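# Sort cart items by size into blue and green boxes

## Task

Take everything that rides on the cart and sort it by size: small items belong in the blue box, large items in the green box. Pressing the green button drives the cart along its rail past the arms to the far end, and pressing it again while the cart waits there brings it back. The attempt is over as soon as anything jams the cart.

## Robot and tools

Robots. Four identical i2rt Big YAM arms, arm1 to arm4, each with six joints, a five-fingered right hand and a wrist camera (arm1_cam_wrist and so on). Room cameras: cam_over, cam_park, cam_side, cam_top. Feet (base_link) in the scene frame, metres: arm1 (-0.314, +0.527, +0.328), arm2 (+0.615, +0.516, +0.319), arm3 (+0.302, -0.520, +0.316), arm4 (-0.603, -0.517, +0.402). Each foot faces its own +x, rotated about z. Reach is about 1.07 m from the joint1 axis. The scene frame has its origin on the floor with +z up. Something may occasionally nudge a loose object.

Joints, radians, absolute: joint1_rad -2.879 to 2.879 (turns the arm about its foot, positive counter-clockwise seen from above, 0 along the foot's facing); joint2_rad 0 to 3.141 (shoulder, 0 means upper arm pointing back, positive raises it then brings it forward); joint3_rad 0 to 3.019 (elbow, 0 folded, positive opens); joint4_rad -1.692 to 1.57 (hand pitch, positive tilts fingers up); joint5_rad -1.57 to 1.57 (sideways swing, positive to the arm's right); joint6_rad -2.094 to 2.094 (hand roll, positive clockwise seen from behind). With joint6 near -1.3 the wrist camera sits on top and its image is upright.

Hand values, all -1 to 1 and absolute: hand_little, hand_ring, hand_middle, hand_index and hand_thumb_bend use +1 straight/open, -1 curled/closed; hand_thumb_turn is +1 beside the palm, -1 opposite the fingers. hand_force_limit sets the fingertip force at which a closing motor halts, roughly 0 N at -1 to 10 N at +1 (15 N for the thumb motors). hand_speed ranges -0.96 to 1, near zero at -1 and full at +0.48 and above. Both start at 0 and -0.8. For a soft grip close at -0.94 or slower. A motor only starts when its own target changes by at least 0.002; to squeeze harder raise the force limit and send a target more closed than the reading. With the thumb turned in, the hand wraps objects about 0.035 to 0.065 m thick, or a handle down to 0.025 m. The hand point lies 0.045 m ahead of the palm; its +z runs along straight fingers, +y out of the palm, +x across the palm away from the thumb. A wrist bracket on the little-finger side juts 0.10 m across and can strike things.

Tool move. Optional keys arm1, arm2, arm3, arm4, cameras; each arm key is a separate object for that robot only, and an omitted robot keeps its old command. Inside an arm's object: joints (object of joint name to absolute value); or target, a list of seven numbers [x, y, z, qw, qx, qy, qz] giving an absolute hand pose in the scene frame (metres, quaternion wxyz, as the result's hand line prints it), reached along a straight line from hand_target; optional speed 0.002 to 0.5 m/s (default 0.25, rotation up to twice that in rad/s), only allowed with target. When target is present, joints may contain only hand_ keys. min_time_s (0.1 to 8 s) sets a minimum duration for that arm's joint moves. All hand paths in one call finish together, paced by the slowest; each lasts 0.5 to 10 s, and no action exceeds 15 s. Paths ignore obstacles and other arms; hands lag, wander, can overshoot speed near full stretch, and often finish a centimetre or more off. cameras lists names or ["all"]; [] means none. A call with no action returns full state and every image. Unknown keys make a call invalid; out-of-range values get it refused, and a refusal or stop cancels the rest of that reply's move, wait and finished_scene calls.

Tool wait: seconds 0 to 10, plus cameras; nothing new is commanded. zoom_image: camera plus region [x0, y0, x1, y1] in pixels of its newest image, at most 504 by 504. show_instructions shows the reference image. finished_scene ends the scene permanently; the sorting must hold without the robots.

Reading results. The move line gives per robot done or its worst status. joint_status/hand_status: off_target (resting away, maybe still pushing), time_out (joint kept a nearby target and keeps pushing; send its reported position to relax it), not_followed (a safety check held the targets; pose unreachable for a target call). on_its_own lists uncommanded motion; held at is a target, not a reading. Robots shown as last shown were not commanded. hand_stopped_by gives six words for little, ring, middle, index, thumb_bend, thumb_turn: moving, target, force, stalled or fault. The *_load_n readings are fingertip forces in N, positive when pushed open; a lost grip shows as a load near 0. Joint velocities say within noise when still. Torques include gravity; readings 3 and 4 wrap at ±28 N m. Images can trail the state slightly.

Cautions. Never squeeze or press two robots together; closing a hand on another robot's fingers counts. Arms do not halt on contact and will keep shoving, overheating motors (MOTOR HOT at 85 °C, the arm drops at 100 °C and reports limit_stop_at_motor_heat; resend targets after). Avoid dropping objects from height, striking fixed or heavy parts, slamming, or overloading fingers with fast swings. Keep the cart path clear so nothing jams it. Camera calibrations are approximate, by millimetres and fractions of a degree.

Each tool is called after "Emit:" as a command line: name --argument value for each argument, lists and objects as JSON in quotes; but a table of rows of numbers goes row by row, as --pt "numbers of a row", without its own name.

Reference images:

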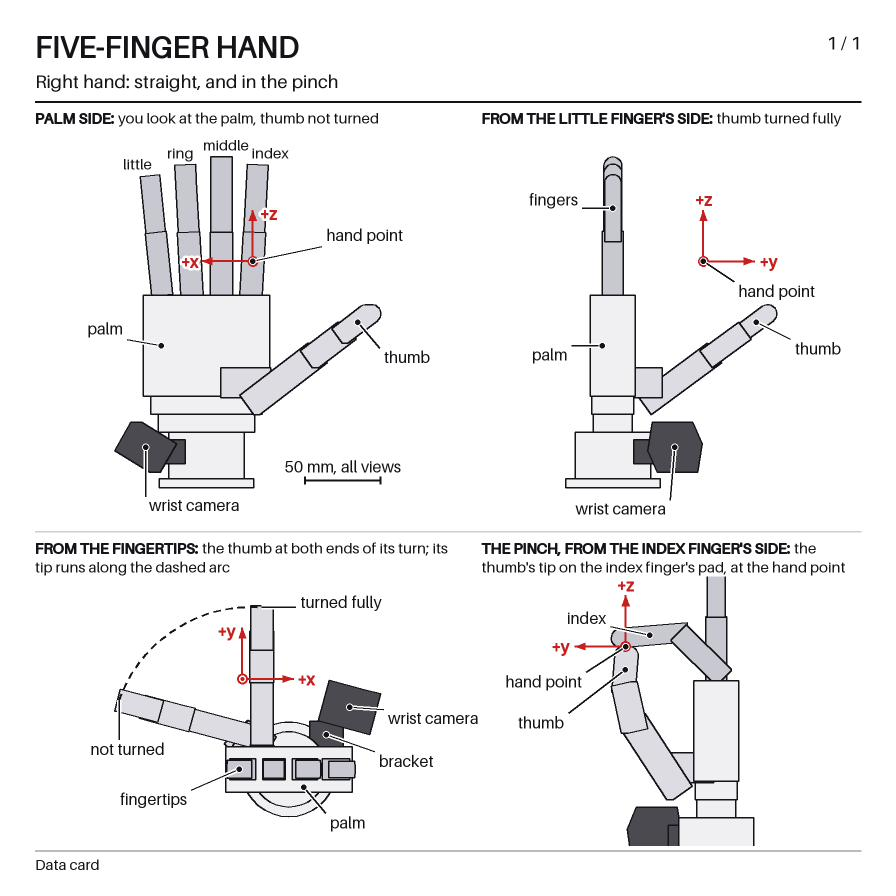

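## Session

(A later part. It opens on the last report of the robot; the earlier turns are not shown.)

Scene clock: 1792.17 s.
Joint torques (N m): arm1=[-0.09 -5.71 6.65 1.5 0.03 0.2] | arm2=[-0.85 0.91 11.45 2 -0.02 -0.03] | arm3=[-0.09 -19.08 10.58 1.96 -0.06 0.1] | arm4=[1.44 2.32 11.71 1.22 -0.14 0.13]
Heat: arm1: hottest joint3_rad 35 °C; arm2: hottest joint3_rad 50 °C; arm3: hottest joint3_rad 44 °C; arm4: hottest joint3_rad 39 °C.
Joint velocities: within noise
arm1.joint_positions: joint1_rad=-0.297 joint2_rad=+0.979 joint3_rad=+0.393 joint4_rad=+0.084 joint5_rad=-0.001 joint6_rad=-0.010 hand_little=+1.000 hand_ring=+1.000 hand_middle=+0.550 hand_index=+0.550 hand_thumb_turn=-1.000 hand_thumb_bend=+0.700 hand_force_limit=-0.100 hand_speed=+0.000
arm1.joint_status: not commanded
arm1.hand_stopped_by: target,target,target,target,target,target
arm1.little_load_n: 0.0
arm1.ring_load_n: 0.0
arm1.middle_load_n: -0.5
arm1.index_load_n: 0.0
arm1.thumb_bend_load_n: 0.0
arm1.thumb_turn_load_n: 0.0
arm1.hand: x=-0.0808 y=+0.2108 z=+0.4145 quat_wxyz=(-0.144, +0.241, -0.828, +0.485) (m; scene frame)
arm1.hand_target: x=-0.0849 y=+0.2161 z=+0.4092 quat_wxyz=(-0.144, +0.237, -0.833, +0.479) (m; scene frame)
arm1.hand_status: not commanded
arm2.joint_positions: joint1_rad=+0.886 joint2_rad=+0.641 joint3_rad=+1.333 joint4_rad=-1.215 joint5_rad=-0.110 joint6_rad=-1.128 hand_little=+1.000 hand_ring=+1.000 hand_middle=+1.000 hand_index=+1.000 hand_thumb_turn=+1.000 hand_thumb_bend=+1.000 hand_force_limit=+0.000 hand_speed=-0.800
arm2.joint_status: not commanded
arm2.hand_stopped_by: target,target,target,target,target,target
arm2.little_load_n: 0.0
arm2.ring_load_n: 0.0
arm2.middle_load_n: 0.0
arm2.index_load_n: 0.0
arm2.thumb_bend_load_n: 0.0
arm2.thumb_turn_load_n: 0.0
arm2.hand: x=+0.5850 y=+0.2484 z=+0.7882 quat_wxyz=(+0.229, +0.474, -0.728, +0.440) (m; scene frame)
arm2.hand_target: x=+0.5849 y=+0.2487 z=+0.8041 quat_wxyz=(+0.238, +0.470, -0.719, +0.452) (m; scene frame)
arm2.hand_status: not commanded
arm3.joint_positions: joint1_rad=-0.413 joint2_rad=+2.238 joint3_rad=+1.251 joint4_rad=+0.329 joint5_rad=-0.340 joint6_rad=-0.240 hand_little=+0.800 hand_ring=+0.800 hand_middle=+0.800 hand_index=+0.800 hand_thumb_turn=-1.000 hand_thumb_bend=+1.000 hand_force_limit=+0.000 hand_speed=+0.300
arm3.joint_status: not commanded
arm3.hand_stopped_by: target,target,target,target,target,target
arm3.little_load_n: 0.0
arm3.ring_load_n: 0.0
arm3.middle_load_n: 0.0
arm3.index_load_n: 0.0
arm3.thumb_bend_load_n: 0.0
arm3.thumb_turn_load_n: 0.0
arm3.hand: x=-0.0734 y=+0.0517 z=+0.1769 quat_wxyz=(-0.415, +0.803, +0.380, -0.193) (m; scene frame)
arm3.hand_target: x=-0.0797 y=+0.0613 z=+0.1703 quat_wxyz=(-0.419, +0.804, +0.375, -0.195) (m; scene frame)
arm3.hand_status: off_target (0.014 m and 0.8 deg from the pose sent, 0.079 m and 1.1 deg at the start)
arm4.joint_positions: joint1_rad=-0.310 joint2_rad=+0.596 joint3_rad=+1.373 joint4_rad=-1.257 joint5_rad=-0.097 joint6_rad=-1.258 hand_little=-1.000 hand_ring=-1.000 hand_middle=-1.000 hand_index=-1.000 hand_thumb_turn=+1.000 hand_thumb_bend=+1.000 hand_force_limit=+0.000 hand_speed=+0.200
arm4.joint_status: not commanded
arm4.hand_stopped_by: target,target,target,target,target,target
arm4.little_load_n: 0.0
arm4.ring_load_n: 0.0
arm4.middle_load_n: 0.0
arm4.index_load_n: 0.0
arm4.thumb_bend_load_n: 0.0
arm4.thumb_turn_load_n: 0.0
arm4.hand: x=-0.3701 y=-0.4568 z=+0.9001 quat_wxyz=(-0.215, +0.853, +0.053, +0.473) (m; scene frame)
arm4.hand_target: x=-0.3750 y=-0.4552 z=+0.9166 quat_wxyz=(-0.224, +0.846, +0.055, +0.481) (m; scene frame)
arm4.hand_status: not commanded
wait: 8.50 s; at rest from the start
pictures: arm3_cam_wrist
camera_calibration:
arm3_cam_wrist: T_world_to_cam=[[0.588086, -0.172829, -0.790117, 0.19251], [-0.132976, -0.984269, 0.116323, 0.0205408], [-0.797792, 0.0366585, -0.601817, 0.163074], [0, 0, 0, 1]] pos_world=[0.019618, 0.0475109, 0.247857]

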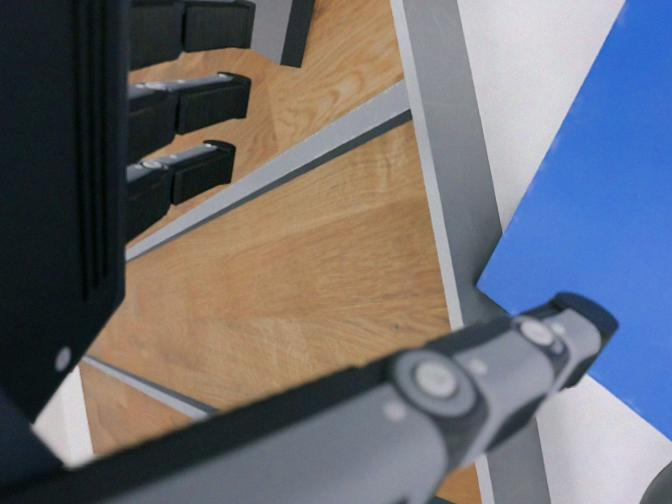

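Emit:
move --arm3 '{"target": [-0.084, 0.056, 0.08, 0.4185, -0.8039, -0.3749, 0.1951], "speed": 0.08}' --cameras '["arm3_cam_wrist"]'

Emit:
move --arm3 '{"target": [-0.134, 0.056, 0.08, 0.4185, -0.8039, -0.3749, 0.1951], "speed": 0.0094, "joints": {"hand_speed": -0.82, "hand_force_limit": 0, "hand_index": 0, "hand_middle": 0, "hand_ring": 0, "hand_little": 0, "hand_thumb_bend": 0.4}}' --cameras '["arm3_cam_wrist"]'

Emit:
move --arm3 '{"target": [-0.12, 0.0, 0.29, 0.4185, -0.8039, -0.3749, 0.1951], "speed": 0.12}' --cameras '["arm3_cam_wrist", "cam_over"]'

Scene clock: 1801.90 s.
Joint torques (N m): arm1=[-0.79 -5.36 6.72 1.36 0.06 0.22] | arm2=[-0.44 1.03 11.44 2.07 -0.04 0] | arm3=[1.14 -18.78 8.62 2 0.03 0.06] | arm4=[1.38 2.32 11.73 1.17 -0.13 0.1]
Heat: arm1: hottest joint3_rad 34 °C; arm2: hottest joint3_rad 50 °C; arm3: hottest joint3_rad 45 °C; arm4: hottest joint3_rad 39 °C.
move: arm3 off_target
Joint velocities: within noise
arm1, arm2, arm4: as last shown
arm1.middle_load_n: 0.0
arm3.joint_positions: joint1_rad=-0.410 joint2_rad=+2.431 joint3_rad=+1.315 joint4_rad=+0.466 joint5_rad=-0.330 joint6_rad=-0.230 hand_little=+0.800 hand_ring=+0.800 hand_middle=+0.800 hand_index=+0.800 hand_thumb_turn=-1.000 hand_thumb_bend=+1.000 hand_force_limit=+0.000 hand_speed=+0.300
arm3.joint_status: not commanded
arm3.hand_stopped_by: target,target,target,target,target,target
arm3.little_load_n: 0.0
arm3.ring_load_n: -0.5
arm3.middle_load_n: 0.0
arm3.index_load_n: 0.5
arm3.thumb_bend_load_n: 0.0
arm3.thumb_turn_load_n: 0.0
arm3.hand: x=-0.0743 y=+0.0546 z=+0.0935 quat_wxyz=(-0.418, +0.804, +0.376, -0.192) (m; scene frame)
arm3.hand_target: x=-0.0834 y=+0.0552 z=+0.0803 quat_wxyz=(-0.418, +0.804, +0.375, -0.195) (m; scene frame)
arm3.hand_status: off_target (0.017 m and 0.4 deg from the pose sent, 0.098 m and 0.8 deg at the start)
pictures: arm3_cam_wrist
camera_calibration:
arm3_cam_wrist: T_world_to_cam=[[0.583773, -0.175731, -0.792672, 0.127763], [-0.142898, -0.983294, 0.112752, 0.0324566], [-0.799243, 0.0474498, -0.599132, 0.111055], [0, 0, 0, 1]] pos_world=[0.0188138, 0.0490967, 0.164151]

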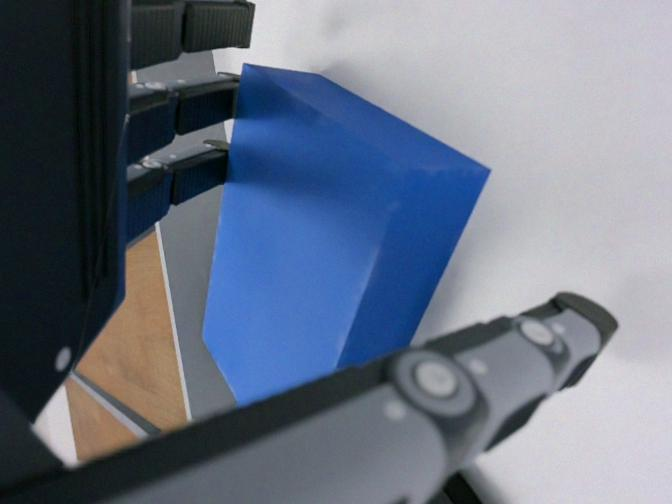

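Scene clock: 1807.77 s.
Joint torques (N m): arm1=[-0.5 -5.89 6.83 1.52 0.02 0.25] | arm2=[-0.73 1.14 11.48 2.14 -0.01 -0.02] | arm3=[0.67 -19.66 9.37 0.91 0.08 0.07] | arm4=[1.32 2.32 11.64 1.16 -0.13 0.12]
Heat: arm1: hottest joint3_rad 34 °C; arm2: hottest joint3_rad 50 °C; arm3: hottest joint3_rad 45 °C; arm4: hottest joint3_rad 39 °C.
move: arm3 off_target
Joint velocities: within noise
arm1, arm2, arm4: as last shown
arm3.joint_positions: joint1_rad=-0.337 joint2_rad=+2.455 joint3_rad=+1.400 joint4_rad=+0.449 joint5_rad=-0.273 joint6_rad=-0.182 hand_little=+0.000 hand_ring=+0.000 hand_middle=+0.405 hand_index=+0.470 hand_thumb_turn=-1.000 hand_thumb_bend=+0.818 hand_force_limit=+0.000 hand_speed=-0.820
arm3.joint_status: hand_middle off_target (ended at +0.405, target +0.000); hand_index off_target (ended at +0.470, target +0.000); hand_thumb_bend off_target (ended at +0.818, target +0.400); the others done
arm3.hand_stopped_by: target,target,force,force,force,target
arm3.little_load_n: 0.5
arm3.ring_load_n: 0.0
arm3.middle_load_n: 7.5
arm3.index_load_n: 3.5
arm3.thumb_bend_load_n: 12.0
arm3.thumb_turn_load_n: 0.0
arm3.hand: x=-0.1284 y=+0.0608 z=+0.1019 quat_wxyz=(-0.431, +0.797, +0.375, -0.194) (m; scene frame)
arm3.hand_target: x=-0.1332 y=+0.0550 z=+0.0807 quat_wxyz=(-0.419, +0.804, +0.375, -0.195) (m; scene frame)
arm3.hand_status: off_target (0.023 m and 1.6 deg from the pose sent, 0.061 m and 0.4 deg at the start)
pictures: arm3_cam_wrist
camera_calibration:
arm3_cam_wrist: T_world_to_cam=[[0.569833, -0.156127, -0.806793, 0.165475], [-0.140445, -0.985844, 0.0915806, 0.0325936], [-0.80967, 0.061124, -0.583694, 0.0688661], [0, 0, 0, 1]] pos_world=[-0.0339569, 0.0537579, 0.170716]

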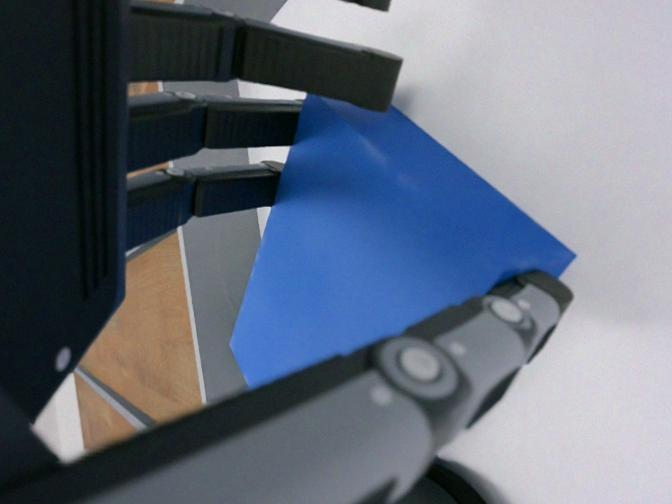

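Scene clock: 1810.43 s.
Joint torques (N m): arm1=[-0.67 -5.89 6.8 1.32 0.05 0.2] | arm2=[-0.85 0.62 11.4 2.07 -0.01 -0.01] | arm3=[1.49 -20.6 8.38 1.57 0 0.13] | arm4=[1.44 2.37 11.75 1.26 -0.12 0.1]
Heat: arm1: hottest joint3_rad 34 °C; arm2: hottest joint3_rad 50 °C; arm3: hottest joint3_rad 44 °C; arm4: hottest joint3_rad 39 °C.
move: arm3 off_target
Joint velocities: within noise
arm1, arm2, arm4: as last shown
arm3.joint_positions: joint1_rad=-0.314 joint2_rad=+1.984 joint3_rad=+1.166 joint4_rad=+0.183 joint5_rad=-0.250 joint6_rad=-0.173 hand_little=+0.000 hand_ring=+0.000 hand_middle=+0.405 hand_index=+0.470 hand_thumb_turn=-1.000 hand_thumb_bend=+0.818 hand_force_limit=+0.000 hand_speed=-0.820
arm3.joint_status: not commanded
arm3.hand_stopped_by: target,target,force,force,force,target
arm3.little_load_n: 0.0
arm3.ring_load_n: 0.0
arm3.middle_load_n: 7.5
arm3.index_load_n: 3.0
arm3.thumb_bend_load_n: 12.5
arm3.thumb_turn_load_n: 0.0
arm3.hand: x=-0.1124 y=+0.0060 z=+0.2816 quat_wxyz=(-0.418, +0.805, +0.377, -0.190) (m; scene frame)
arm3.hand_target: x=-0.1200 y=-0.0001 z=+0.2898 quat_wxyz=(-0.418, +0.804, +0.375, -0.195) (m; scene frame)
arm3.hand_status: off_target (0.013 m and 0.6 deg from the pose sent, 0.198 m and 1.6 deg at the start)
pictures: arm3_cam_wrist, cam_over
camera_calibration:
arm3_cam_wrist: T_world_to_cam=[[0.586801, -0.175691, -0.790441, 0.290319], [-0.143792, -0.983272, 0.111804, -0.0418565], [-0.796862, 0.048052, -0.602248, 0.196753], [0, 0, 0, 1]] pos_world=[-0.0195931, 0.000395718, 0.352653]

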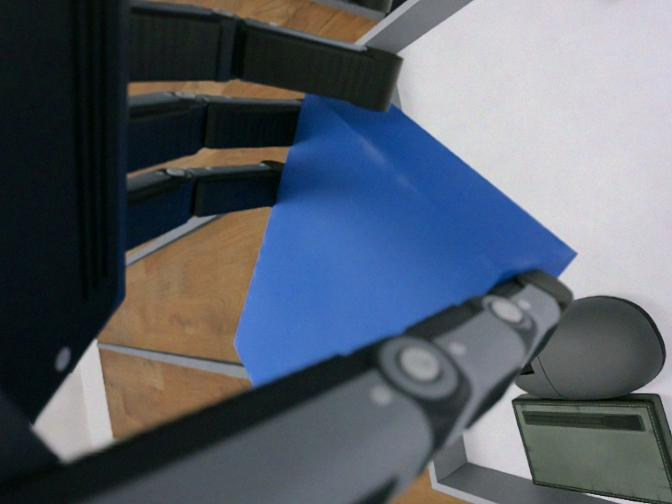

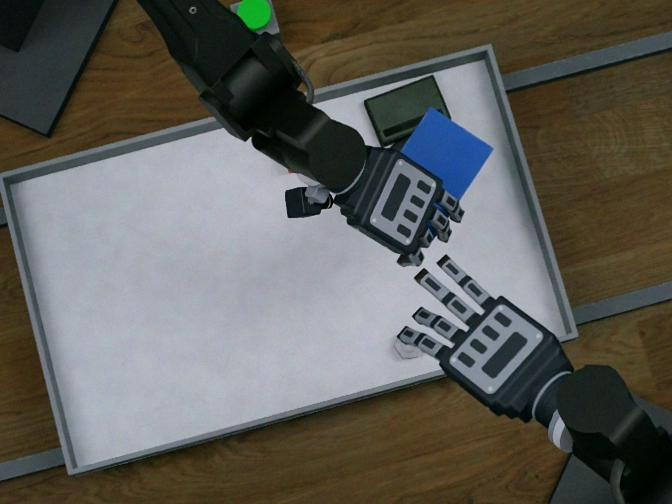

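Emit:
move --arm3 '{"joints": {"joint1_rad": 2.2, "joint2_rad": 0.969, "joint3_rad": 0.379, "joint4_rad": 0.074, "joint5_rad": 0, "joint6_rad": 0}, "min_time_s": 3.5}' --arm1 '{"joints": {"joint1_rad": -1.109, "joint2_rad": 1.7, "joint3_rad": 0.75, "joint4_rad": 0.2, "joint5_rad": 1.057, "joint6_rad": 1.013, "hand_speed": 0.3, "hand_index": 0.5, "hand_middle": 0.5, "hand_thumb_bend": 0.5}, "min_time_s": 3}' --arm4 '{"joints": {"joint1_rad": 0.914, "joint2_rad": 1.918, "joint3_rad": 0.865, "joint4_rad": 0.0, "joint5_rad": 1.057, "joint6_rad": 1.013, "hand_speed": 0.3, "hand_index": 0.8, "hand_middle": 0.8, "hand_ring": 0.8, "hand_little": 0.8, "hand_thumb_turn": -1, "hand_thumb_bend": 1}, "min_time_s": 3.5}'

Emit:
move --arm3 '{"target": [0.31, -0.985, 0.18, -0.009, 0.015, 0.866, -0.5], "speed": 0.25}' --arm4 '{"target": [-0.50, -0.08, 0.20, 0.32, -0.6, 0.6, -0.32], "speed": 0.25}' --cameras '["arm3_cam_wrist", "arm4_cam_wrist", "cam_top"]'

Scene clock: 1856.20 s.
Joint torques (N m): arm1=[-0.62 -10.17 8.25 1.69 0.61 0.27] | arm2=[-0.79 0.91 11.44 2.1 -0.03 0] | arm3=[0.5 -5.42 9.55 1.48 0.11 0.15] | arm4=[0.73 -15.5 5.12 1.35 0.64 0.17]
Heat: arm1: hottest joint3_rad 34 °C; arm2: hottest joint3_rad 50 °C; arm3: hottest joint3_rad 43 °C; arm4: hottest joint3_rad 39 °C.
move: arm1 done; arm3 done; arm4 done
Joint velocities: within noise
arm1.joint_positions: joint1_rad=-1.104 joint2_rad=+1.681 joint3_rad=+0.709 joint4_rad=+0.185 joint5_rad=+1.054 joint6_rad=+1.003 hand_little=+1.000 hand_ring=+1.000 hand_middle=+0.500 hand_index=+0.500 hand_thumb_turn=-1.000 hand_thumb_bend=+0.500 hand_force_limit=-0.100 hand_speed=+0.300
arm1.joint_status: all done
arm1.hand_stopped_by: target,target,target,target,target,target
arm1.little_load_n: 0.0
arm1.ring_load_n: 0.0
arm1.middle_load_n: 0.0
arm1.index_load_n: 0.0
arm1.thumb_bend_load_n: 0.0
arm1.thumb_turn_load_n: 0.0
arm1.hand: x=-0.5680 y=+0.0711 z=+0.3379 quat_wxyz=(+0.312, -0.622, -0.541, +0.473) (m; scene frame)
arm1.hand_target: x=-0.5754 y=+0.0525 z=+0.3468 quat_wxyz=(+0.303, -0.629, -0.525, +0.487) (m; scene frame)
arm1.hand_status: not commanded
arm2: as last shown
arm3.joint_positions: joint1_rad=+2.188 joint2_rad=+0.985 joint3_rad=+0.383 joint4_rad=+0.080 joint5_rad=-0.003 joint6_rad=-0.016 hand_little=+0.000 hand_ring=+0.000 hand_middle=+0.405 hand_index=+0.470 hand_thumb_turn=-1.000 hand_thumb_bend=+0.818 hand_force_limit=+0.000 hand_speed=-0.820
arm3.joint_status: all done
arm3.hand_stopped_by: target,target,force,force,force,target
arm3.little_load_n: 0.0
arm3.ring_load_n: 0.0
arm3.middle_load_n: 7.5
arm3.index_load_n: 3.0
arm3.thumb_bend_load_n: 12.0
arm3.thumb_turn_load_n: 0.0
arm3.hand: x=+0.3030 y=-0.9077 z=+0.3937 quat_wxyz=(-0.015, +0.027, +0.868, -0.496) (m; scene frame)
arm3.hand_target: x=+0.3081 y=-0.9063 z=+0.3968 quat_wxyz=(-0.009, +0.029, +0.866, -0.499) (m; scene frame)
arm3.hand_status: not commanded
arm4.joint_positions: joint1_rad=+0.911 joint2_rad=+1.911 joint3_rad=+0.868 joint4_rad=-0.015 joint5_rad=+1.054 joint6_rad=+1.004 hand_little=+0.800 hand_ring=+0.800 hand_middle=+0.800 hand_index=+0.800 hand_thumb_turn=-1.000 hand_thumb_bend=+1.000 hand_force_limit=+0.000 hand_speed=+0.300
arm4.joint_status: all done
arm4.hand_stopped_by: target,target,target,target,target,target
arm4.little_load_n: 0.0
arm4.ring_load_n: 0.0
arm4.middle_load_n: 0.0
arm4.index_load_n: 0.0
arm4.thumb_bend_load_n: 0.0
arm4.thumb_turn_load_n: 0.0
arm4.hand: x=-0.4811 y=-0.0028 z=+0.3340 quat_wxyz=(-0.430, +0.679, -0.505, +0.314) (m; scene frame)
arm4.hand_target: x=-0.4823 y=-0.0020 z=+0.3318 quat_wxyz=(-0.434, +0.676, -0.508, +0.312) (m; scene frame)
arm4.hand_status: not commanded
pictures: none

arm4: "target": qw, qx, qy, qz must be a unit quaternion (the sum of their squares is 1)

Emit:
move --arm3 '{"target": [0.31, -0.985, 0.18, -0.009, 0.015, 0.866, -0.5], "speed": 0.25}' --arm1 '{"target": [-0.71, 0.13, 0.15, 0.4005, -0.5827, -0.5827, 0.4005], "speed": 0.2}' --arm4 '{"joints": {"joint1_rad": 1.41, "joint2_rad": 1.75, "joint3_rad": 0.865, "joint4_rad": 0.15, "joint5_rad": -1.057, "joint6_rad": -1.013}, "min_time_s": 2.5}' --cameras '["arm1_cam_wrist", "arm3_cam_wrist"]'

Emit:
move --arm3 '{"joints": {"hand_speed": 0.0, "hand_index": 0.8, "hand_middle": 0.8, "hand_ring": 0.8, "hand_little": 0.8, "hand_thumb_bend": 1.0}}' --cameras '["arm3_cam_wrist", "arm1_cam_wrist", "cam_top"]'

Scene clock: 1870.97 s.
Joint torques (N m): arm1=[-0.5 -13.57 3.64 1.81 0.26 0.02] | arm2=[-0.73 1.2 11.37 2.1 -0.01 -0.02] | arm3=[1.38 -10.34 3.67 2.58 -0.21 -0.09] | arm4=[0.91 -18.14 6.41 1.7 -0.58 -0.06]
Heat: arm1: hottest joint3_rad 34 °C; arm2: hottest joint3_rad 50 °C; arm3: hottest joint3_rad 43 °C; arm4: hottest joint3_rad 37 °C.
move: arm1 done; arm3 done; arm4 done
Joint velocities: within noise
arm1.joint_positions: joint1_rad=-1.430 joint2_rad=+2.255 joint3_rad=+0.833 joint4_rad=+0.803 joint5_rad=+0.905 joint6_rad=+0.522 hand_little=+1.000 hand_ring=+1.000 hand_middle=+0.500 hand_index=+0.500 hand_thumb_turn=-1.000 hand_thumb_bend=+0.500 hand_force_limit=-0.100 hand_speed=+0.300
arm1.joint_status: not commanded
arm1.hand_stopped_by: target,target,target,target,target,target
arm1.little_load_n: 0.0
arm1.ring_load_n: 0.0
arm1.middle_load_n: 0.0
arm1.index_load_n: 0.0
arm1.thumb_bend_load_n: 0.0
arm1.thumb_turn_load_n: 0.0
arm1.hand: x=-0.7058 y=+0.1348 z=+0.1552 quat_wxyz=(+0.401, -0.585, -0.583, +0.397) (m; scene frame)
arm1.hand_target: x=-0.7098 y=+0.1303 z=+0.1500 quat_wxyz=(+0.400, -0.583, -0.583, +0.400) (m; scene frame)
arm1.hand_status: done (0.008 m and 0.5 deg from the pose sent, 0.243 m and 14.7 deg at the start)
arm2.joint_positions: joint1_rad=+0.886 joint2_rad=+0.641 joint3_rad=+1.333 joint4_rad=-1.215 joint5_rad=-0.110 joint6_rad=-1.128 hand_little=+1.000 hand_ring=+1.000 hand_middle=+1.000 hand_index=+1.000 hand_thumb_turn=+1.000 hand_thumb_bend=+1.000 hand_force_limit=+0.000 hand_speed=-0.800
arm2.joint_status: not commanded
arm2.hand_stopped_by: target,target,target,target,target,target
arm2.little_load_n: 0.0
arm2.ring_load_n: 0.0
arm2.middle_load_n: 0.0
arm2.index_load_n: 0.0
arm2.thumb_bend_load_n: 0.0
arm2.thumb_turn_load_n: 0.0
arm2.hand: x=+0.5850 y=+0.2484 z=+0.7882 quat_wxyz=(+0.229, +0.474, -0.728, +0.440) (m; scene frame)
arm2.hand_target: x=+0.5849 y=+0.2487 z=+0.8041 quat_wxyz=(+0.238, +0.470, -0.719, +0.452) (m; scene frame)
arm2.hand_status: not commanded
arm3.joint_positions: joint1_rad=+2.193 joint2_rad=+2.032 joint3_rad=+0.477 joint4_rad=+1.026 joint5_rad=-0.004 joint6_rad=-0.016 hand_little=+0.000 hand_ring=+0.000 hand_middle=+0.405 hand_index=+0.470 hand_thumb_turn=-1.000 hand_thumb_bend=+0.818 hand_force_limit=+0.000 hand_speed=-0.820
arm3.joint_status: not commanded
arm3.hand_stopped_by: target,target,force,force,force,target
arm3.little_load_n: 0.0
arm3.ring_load_n: 0.0
arm3.middle_load_n: 7.5
arm3.index_load_n: 3.0
arm3.thumb_bend_load_n: 12.5
arm3.thumb_turn_load_n: 0.0
arm3.hand: x=+0.3035 y=-0.9776 z=+0.1817 quat_wxyz=(-0.013, +0.024, +0.869, -0.493) (m; scene frame)
arm3.hand_target: x=+0.3101 y=-0.9846 z=+0.1801 quat_wxyz=(-0.009, +0.015, +0.866, -0.500) (m; scene frame)
arm3.hand_status: done (0.010 m and 1.4 deg from the pose sent, 0.227 m and 1.6 deg at the start)
arm4.joint_positions: joint1_rad=+1.405 joint2_rad=+1.774 joint3_rad=+0.868 joint4_rad=+0.133 joint5_rad=-1.054 joint6_rad=-1.004 hand_little=+0.800 hand_ring=+0.800 hand_middle=+0.800 hand_index=+0.800 hand_thumb_turn=-1.000 hand_thumb_bend=+1.000 hand_force_limit=+0.000 hand_speed=+0.300
arm4.joint_status: all done
arm4.hand_stopped_by: target,target,target,target,target,target
arm4.little_load_n: 0.0
arm4.ring_load_n: 0.0
arm4.middle_load_n: 0.0
arm4.index_load_n: 0.0
arm4.thumb_bend_load_n: 0.0
arm4.thumb_turn_load_n: 0.0
arm4.hand: x=-0.9849 y=-0.1577 z=+0.4080 quat_wxyz=(-0.437, +0.440, +0.691, -0.371) (m; scene frame)
arm4.hand_target: x=-0.9891 y=-0.1554 z=+0.4204 quat_wxyz=(-0.452, +0.424, +0.696, -0.364) (m; scene frame)
arm4.hand_status: not commanded
pictures: arm1_cam_wrist, arm3_cam_wrist
camera_calibration:
arm1_cam_wrist: T_world_to_cam=[[0.346267, 0.23235, -0.908908, 0.359501], [0.556961, -0.830538, -0.000130043, 0.502478], [-0.754913, -0.506181, -0.416998, -0.27759], [0, 0, 0, 1]] pos_world=[-0.6139, 0.193286, 0.211064]
arm3_cam_wrist: T_world_to_cam=[[-0.207722, 0.510364, -0.834494, 0.714254], [0.871314, 0.484277, 0.0792897, 0.194592], [0.444593, -0.710636, -0.545282, -0.613532], [0, 0, 0, 1]] pos_world=[0.251587, -0.894765, 0.246063]

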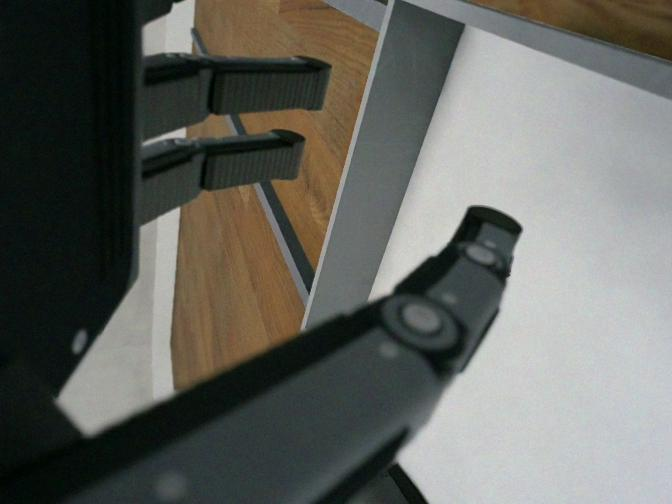

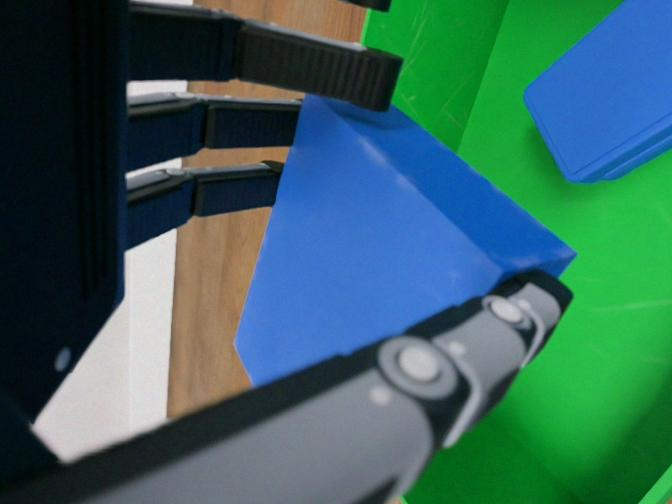

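Scene clock: 1871.73 s.
Joint torques (N m): arm1=[-0.21 -13.74 3.63 1.98 0.23 0.03] | arm2=[-0.62 1.08 11.45 2.11 0 -0.02] | arm3=[1.79 -10.4 3.54 2.43 -0.2 -0.06] | arm4=[0.91 -17.9 6.42 1.78 -0.55 -0.07]
Heat: arm1: hottest joint3_rad 34 °C; arm2: hottest joint3_rad 50 °C; arm3: hottest joint3_rad 43 °C; arm4: hottest joint3_rad 37 °C.
move: arm3 done
Joint velocities: within noise
arm1, arm2, arm4: as last shown
arm1.index_load_n: -0.5
arm3.joint_positions: joint1_rad=+2.194 joint2_rad=+2.032 joint3_rad=+0.478 joint4_rad=+1.029 joint5_rad=-0.006 joint6_rad=-0.016 hand_little=+0.800 hand_ring=+0.800 hand_middle=+0.800 hand_index=+0.800 hand_thumb_turn=-1.000 hand_thumb_bend=+1.000 hand_force_limit=+0.000 hand_speed=+0.000
arm3.joint_status: all done
arm3.hand_stopped_by: target,target,target,target,target,target
arm3.little_load_n: 0.0
arm3.ring_load_n: 0.0
arm3.middle_load_n: 0.0
arm3.index_load_n: 0.0
arm3.thumb_bend_load_n: 0.0
arm3.thumb_turn_load_n: 0.0
arm3.hand: x=+0.3037 y=-0.9791 z=+0.1827 quat_wxyz=(-0.012, +0.024, +0.868, -0.495) (m; scene frame)
arm3.hand_target: x=+0.3100 y=-0.9847 z=+0.1802 quat_wxyz=(-0.009, +0.015, +0.866, -0.500) (m; scene frame)
arm3.hand_status: not commanded
arm4.hand: x=-0.9849 y=-0.1576 z=+0.4080 quat_wxyz=(-0.437, +0.440, +0.691, -0.370) (m; scene frame)
pictures: arm1_cam_wrist, arm3_cam_wrist, cam_top
camera_calibration:
arm1_cam_wrist: T_world_to_cam=[[0.346267, 0.23235, -0.908908, 0.359501], [0.556961, -0.830538, -0.000130043, 0.502478], [-0.754913, -0.506181, -0.416998, -0.27759], [0, 0, 0, 1]] pos_world=[-0.6139, 0.193286, 0.211064]
arm3_cam_wrist: T_world_to_cam=[[-0.208115, 0.505948, -0.837081, 0.71223], [0.870659, 0.485797, 0.077162, 0.19705], [0.445691, -0.712754, -0.54161, -0.617294], [0, 0, 0, 1]] pos_world=[0.251785, -0.896056, 0.246657]

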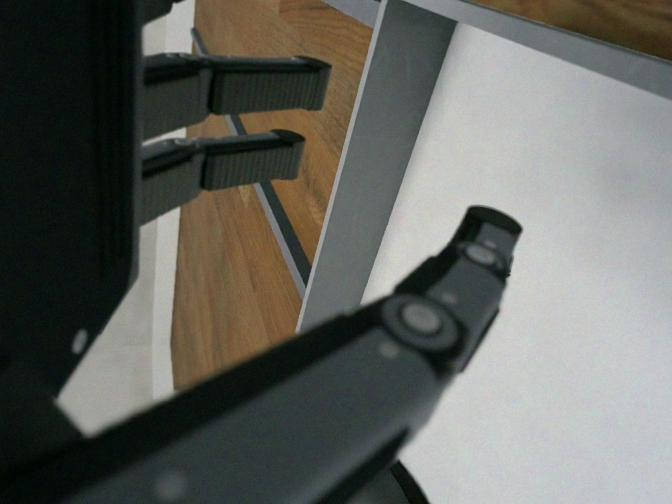

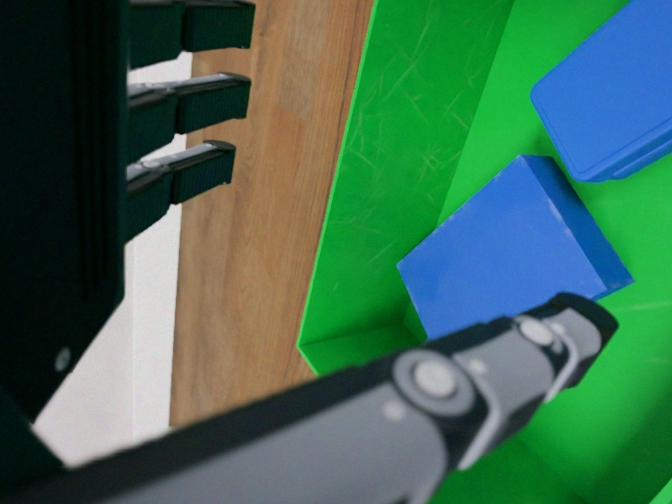

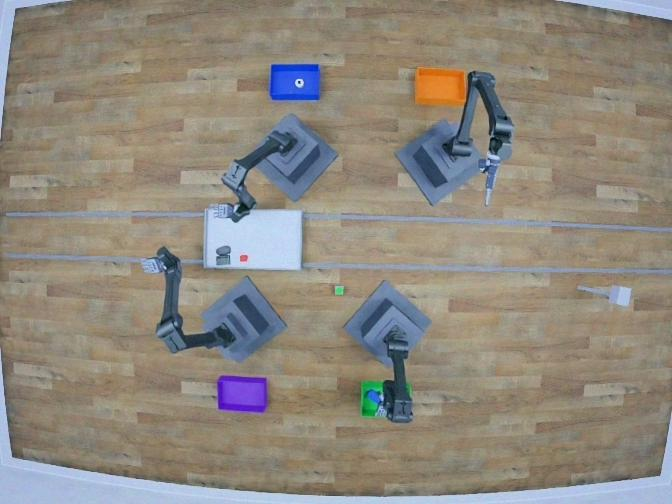

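Emit:
move --arm1 '{"target": [-0.85, 0.131, 0.14, 0.4005, -0.5827, -0.5827, 0.4005], "speed": 0.2}' --arm3 '{"target": [0.30, -0.92, 0.36, -0.009, 0.015, 0.866, -0.5], "speed": 0.3}' --arm4 '{"target": [-0.95, -0.09, 0.21, 0.2685, -0.5386, -0.7148, 0.3564], "speed": 0.25}' --cameras '["arm1_cam_wrist", "arm4_cam_wrist", "cam_top"]'

Scene clock: 1882.50 s.
Joint torques (N m): arm1=[-0.56 -15.33 5.89 1.31 0.12 0.02] | arm2=[-0.73 1.08 11.45 2.09 -0.01 -0.03] | arm3=[-1.26 -5.83 10.67 1.31 -0.23 -0.14] | arm4=[0.15 -20.25 8.08 0.01 -0.53 -0.04]
Heat: arm1: hottest joint3_rad 34 °C; arm2: hottest joint3_rad 50 °C; arm3: hottest joint3_rad 42 °C; arm4: hottest joint3_rad 36 °C.
move: arm1 off_target; arm3 off_target; arm4 off_target
Joint velocities: within noise
arm1.joint_positions: joint1_rad=-1.658 joint2_rad=+2.349 joint3_rad=+1.086 joint4_rad=+0.790 joint5_rad=+0.709 joint6_rad=+0.352 hand_little=+1.000 hand_ring=+1.000 hand_middle=+0.500 hand_index=+0.500 hand_thumb_turn=-1.000 hand_thumb_bend=+0.500 hand_force_limit=-0.100 hand_speed=+0.300
arm1.joint_status: not commanded
arm1.hand_stopped_by: target,target,target,target,target,target
arm1.little_load_n: 0.0
arm1.ring_load_n: 0.0
arm1.middle_load_n: 0.0
arm1.index_load_n: 0.0
arm1.thumb_bend_load_n: 0.5
arm1.thumb_turn_load_n: 0.0
arm1.hand: x=-0.8456 y=+0.1336 z=+0.1512 quat_wxyz=(+0.399, -0.585, -0.577, +0.406) (m; scene frame)
arm1.hand_target: x=-0.8495 y=+0.1313 z=+0.1403 quat_wxyz=(+0.400, -0.583, -0.583, +0.401) (m; scene frame)
arm1.hand_status: off_target (0.012 m and 1.0 deg from the pose sent, 0.145 m and 0.4 deg at the start)
arm2: as last shown
arm3.joint_positions: joint1_rad=+2.178 joint2_rad=+1.152 joint3_rad=+0.330 joint4_rad=+0.282 joint5_rad=-0.042 joint6_rad=-0.028 hand_little=+0.800 hand_ring=+0.800 hand_middle=+0.800 hand_index=+0.800 hand_thumb_turn=-1.000 hand_thumb_bend=+1.000 hand_force_limit=+0.000 hand_speed=+0.000
arm3.joint_status: not commanded
arm3.hand_stopped_by: target,target,target,target,target,target
arm3.little_load_n: 0.0
arm3.ring_load_n: 0.0
arm3.middle_load_n: -0.5
arm3.index_load_n: 0.0
arm3.thumb_bend_load_n: 0.0
arm3.thumb_turn_load_n: 0.0
arm3.hand: x=+0.3066 y=-0.9091 z=+0.3472 quat_wxyz=(-0.003, +0.016, +0.872, -0.489) (m; scene frame)
arm3.hand_target: x=+0.3000 y=-0.9197 z=+0.3602 quat_wxyz=(-0.009, +0.015, +0.866, -0.500) (m; scene frame)
arm3.hand_status: off_target (0.018 m and 1.6 deg from the pose sent, 0.187 m and 1.2 deg at the start)
arm4.joint_positions: joint1_rad=+1.348 joint2_rad=+2.287 joint3_rad=+1.259 joint4_rad=-0.323 joint5_rad=-0.904 joint6_rad=-1.270 hand_little=+0.800 hand_ring=+0.800 hand_middle=+0.800 hand_index=+0.800 hand_thumb_turn=-1.000 hand_thumb_bend=+1.000 hand_force_limit=+0.000 hand_speed=+0.300
arm4.joint_status: not commanded
arm4.hand_stopped_by: target,target,target,target,target,target
arm4.little_load_n: 0.0
arm4.ring_load_n: 0.0
arm4.middle_load_n: 0.0
arm4.index_load_n: 0.0
arm4.thumb_bend_load_n: 0.0
arm4.thumb_turn_load_n: 0.0
arm4.hand: x=-0.9473 y=-0.1045 z=+0.2097 quat_wxyz=(-0.261, +0.542, +0.713, -0.361) (m; scene frame)
arm4.hand_target: x=-0.9498 y=-0.0902 z=+0.2104 quat_wxyz=(-0.269, +0.539, +0.715, -0.356) (m; scene frame)
arm4.hand_status: off_target (0.015 m and 1.1 deg from the pose sent, 0.212 m and 22.7 deg at the start)
pictures: arm1_cam_wrist, arm4_cam_wrist, cam_top
camera_calibration:
arm1_cam_wrist: T_world_to_cam=[[0.3341, 0.216213, -0.917404, 0.397689], [0.557372, -0.830231, 0.00731532, 0.578449], [-0.760075, -0.513779, -0.397891, -0.391652], [0, 0, 0, 1]] pos_world=[-0.752964, 0.193038, 0.204775]
arm4_cam_wrist: T_world_to_cam=[[0.531905, 0.382277, -0.755606, 0.700017], [0.71486, -0.681026, 0.158677, 0.574063], [-0.453929, -0.624554, -0.635516, -0.253632], [0, 0, 0, 1]] pos_world=[-0.897849, -0.0350558, 0.27666]

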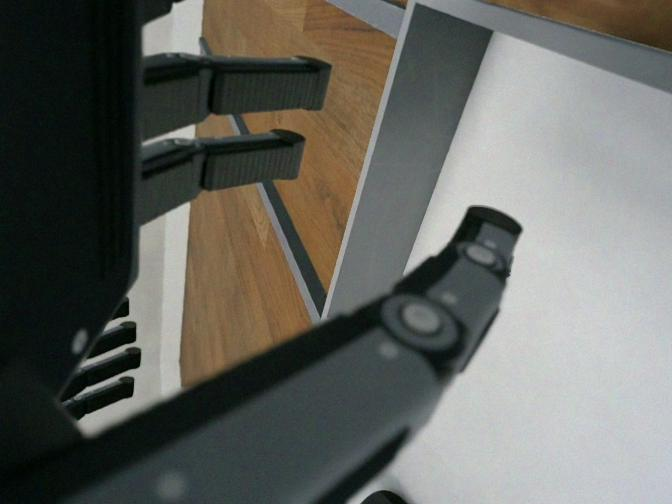

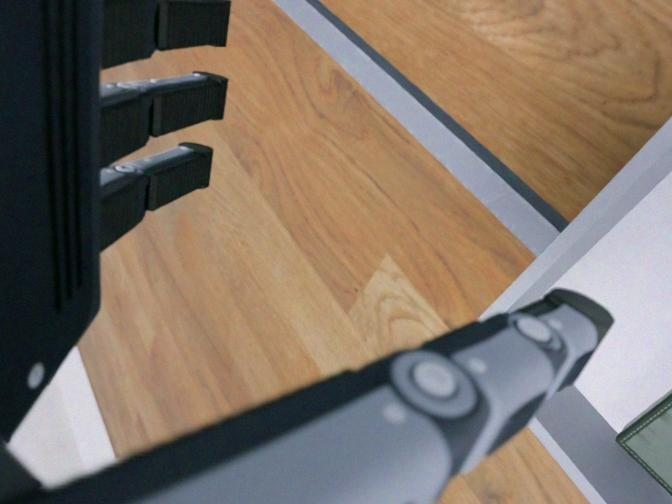

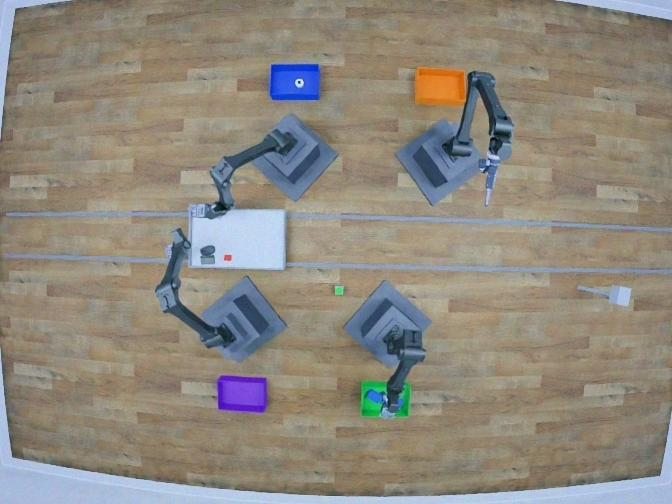

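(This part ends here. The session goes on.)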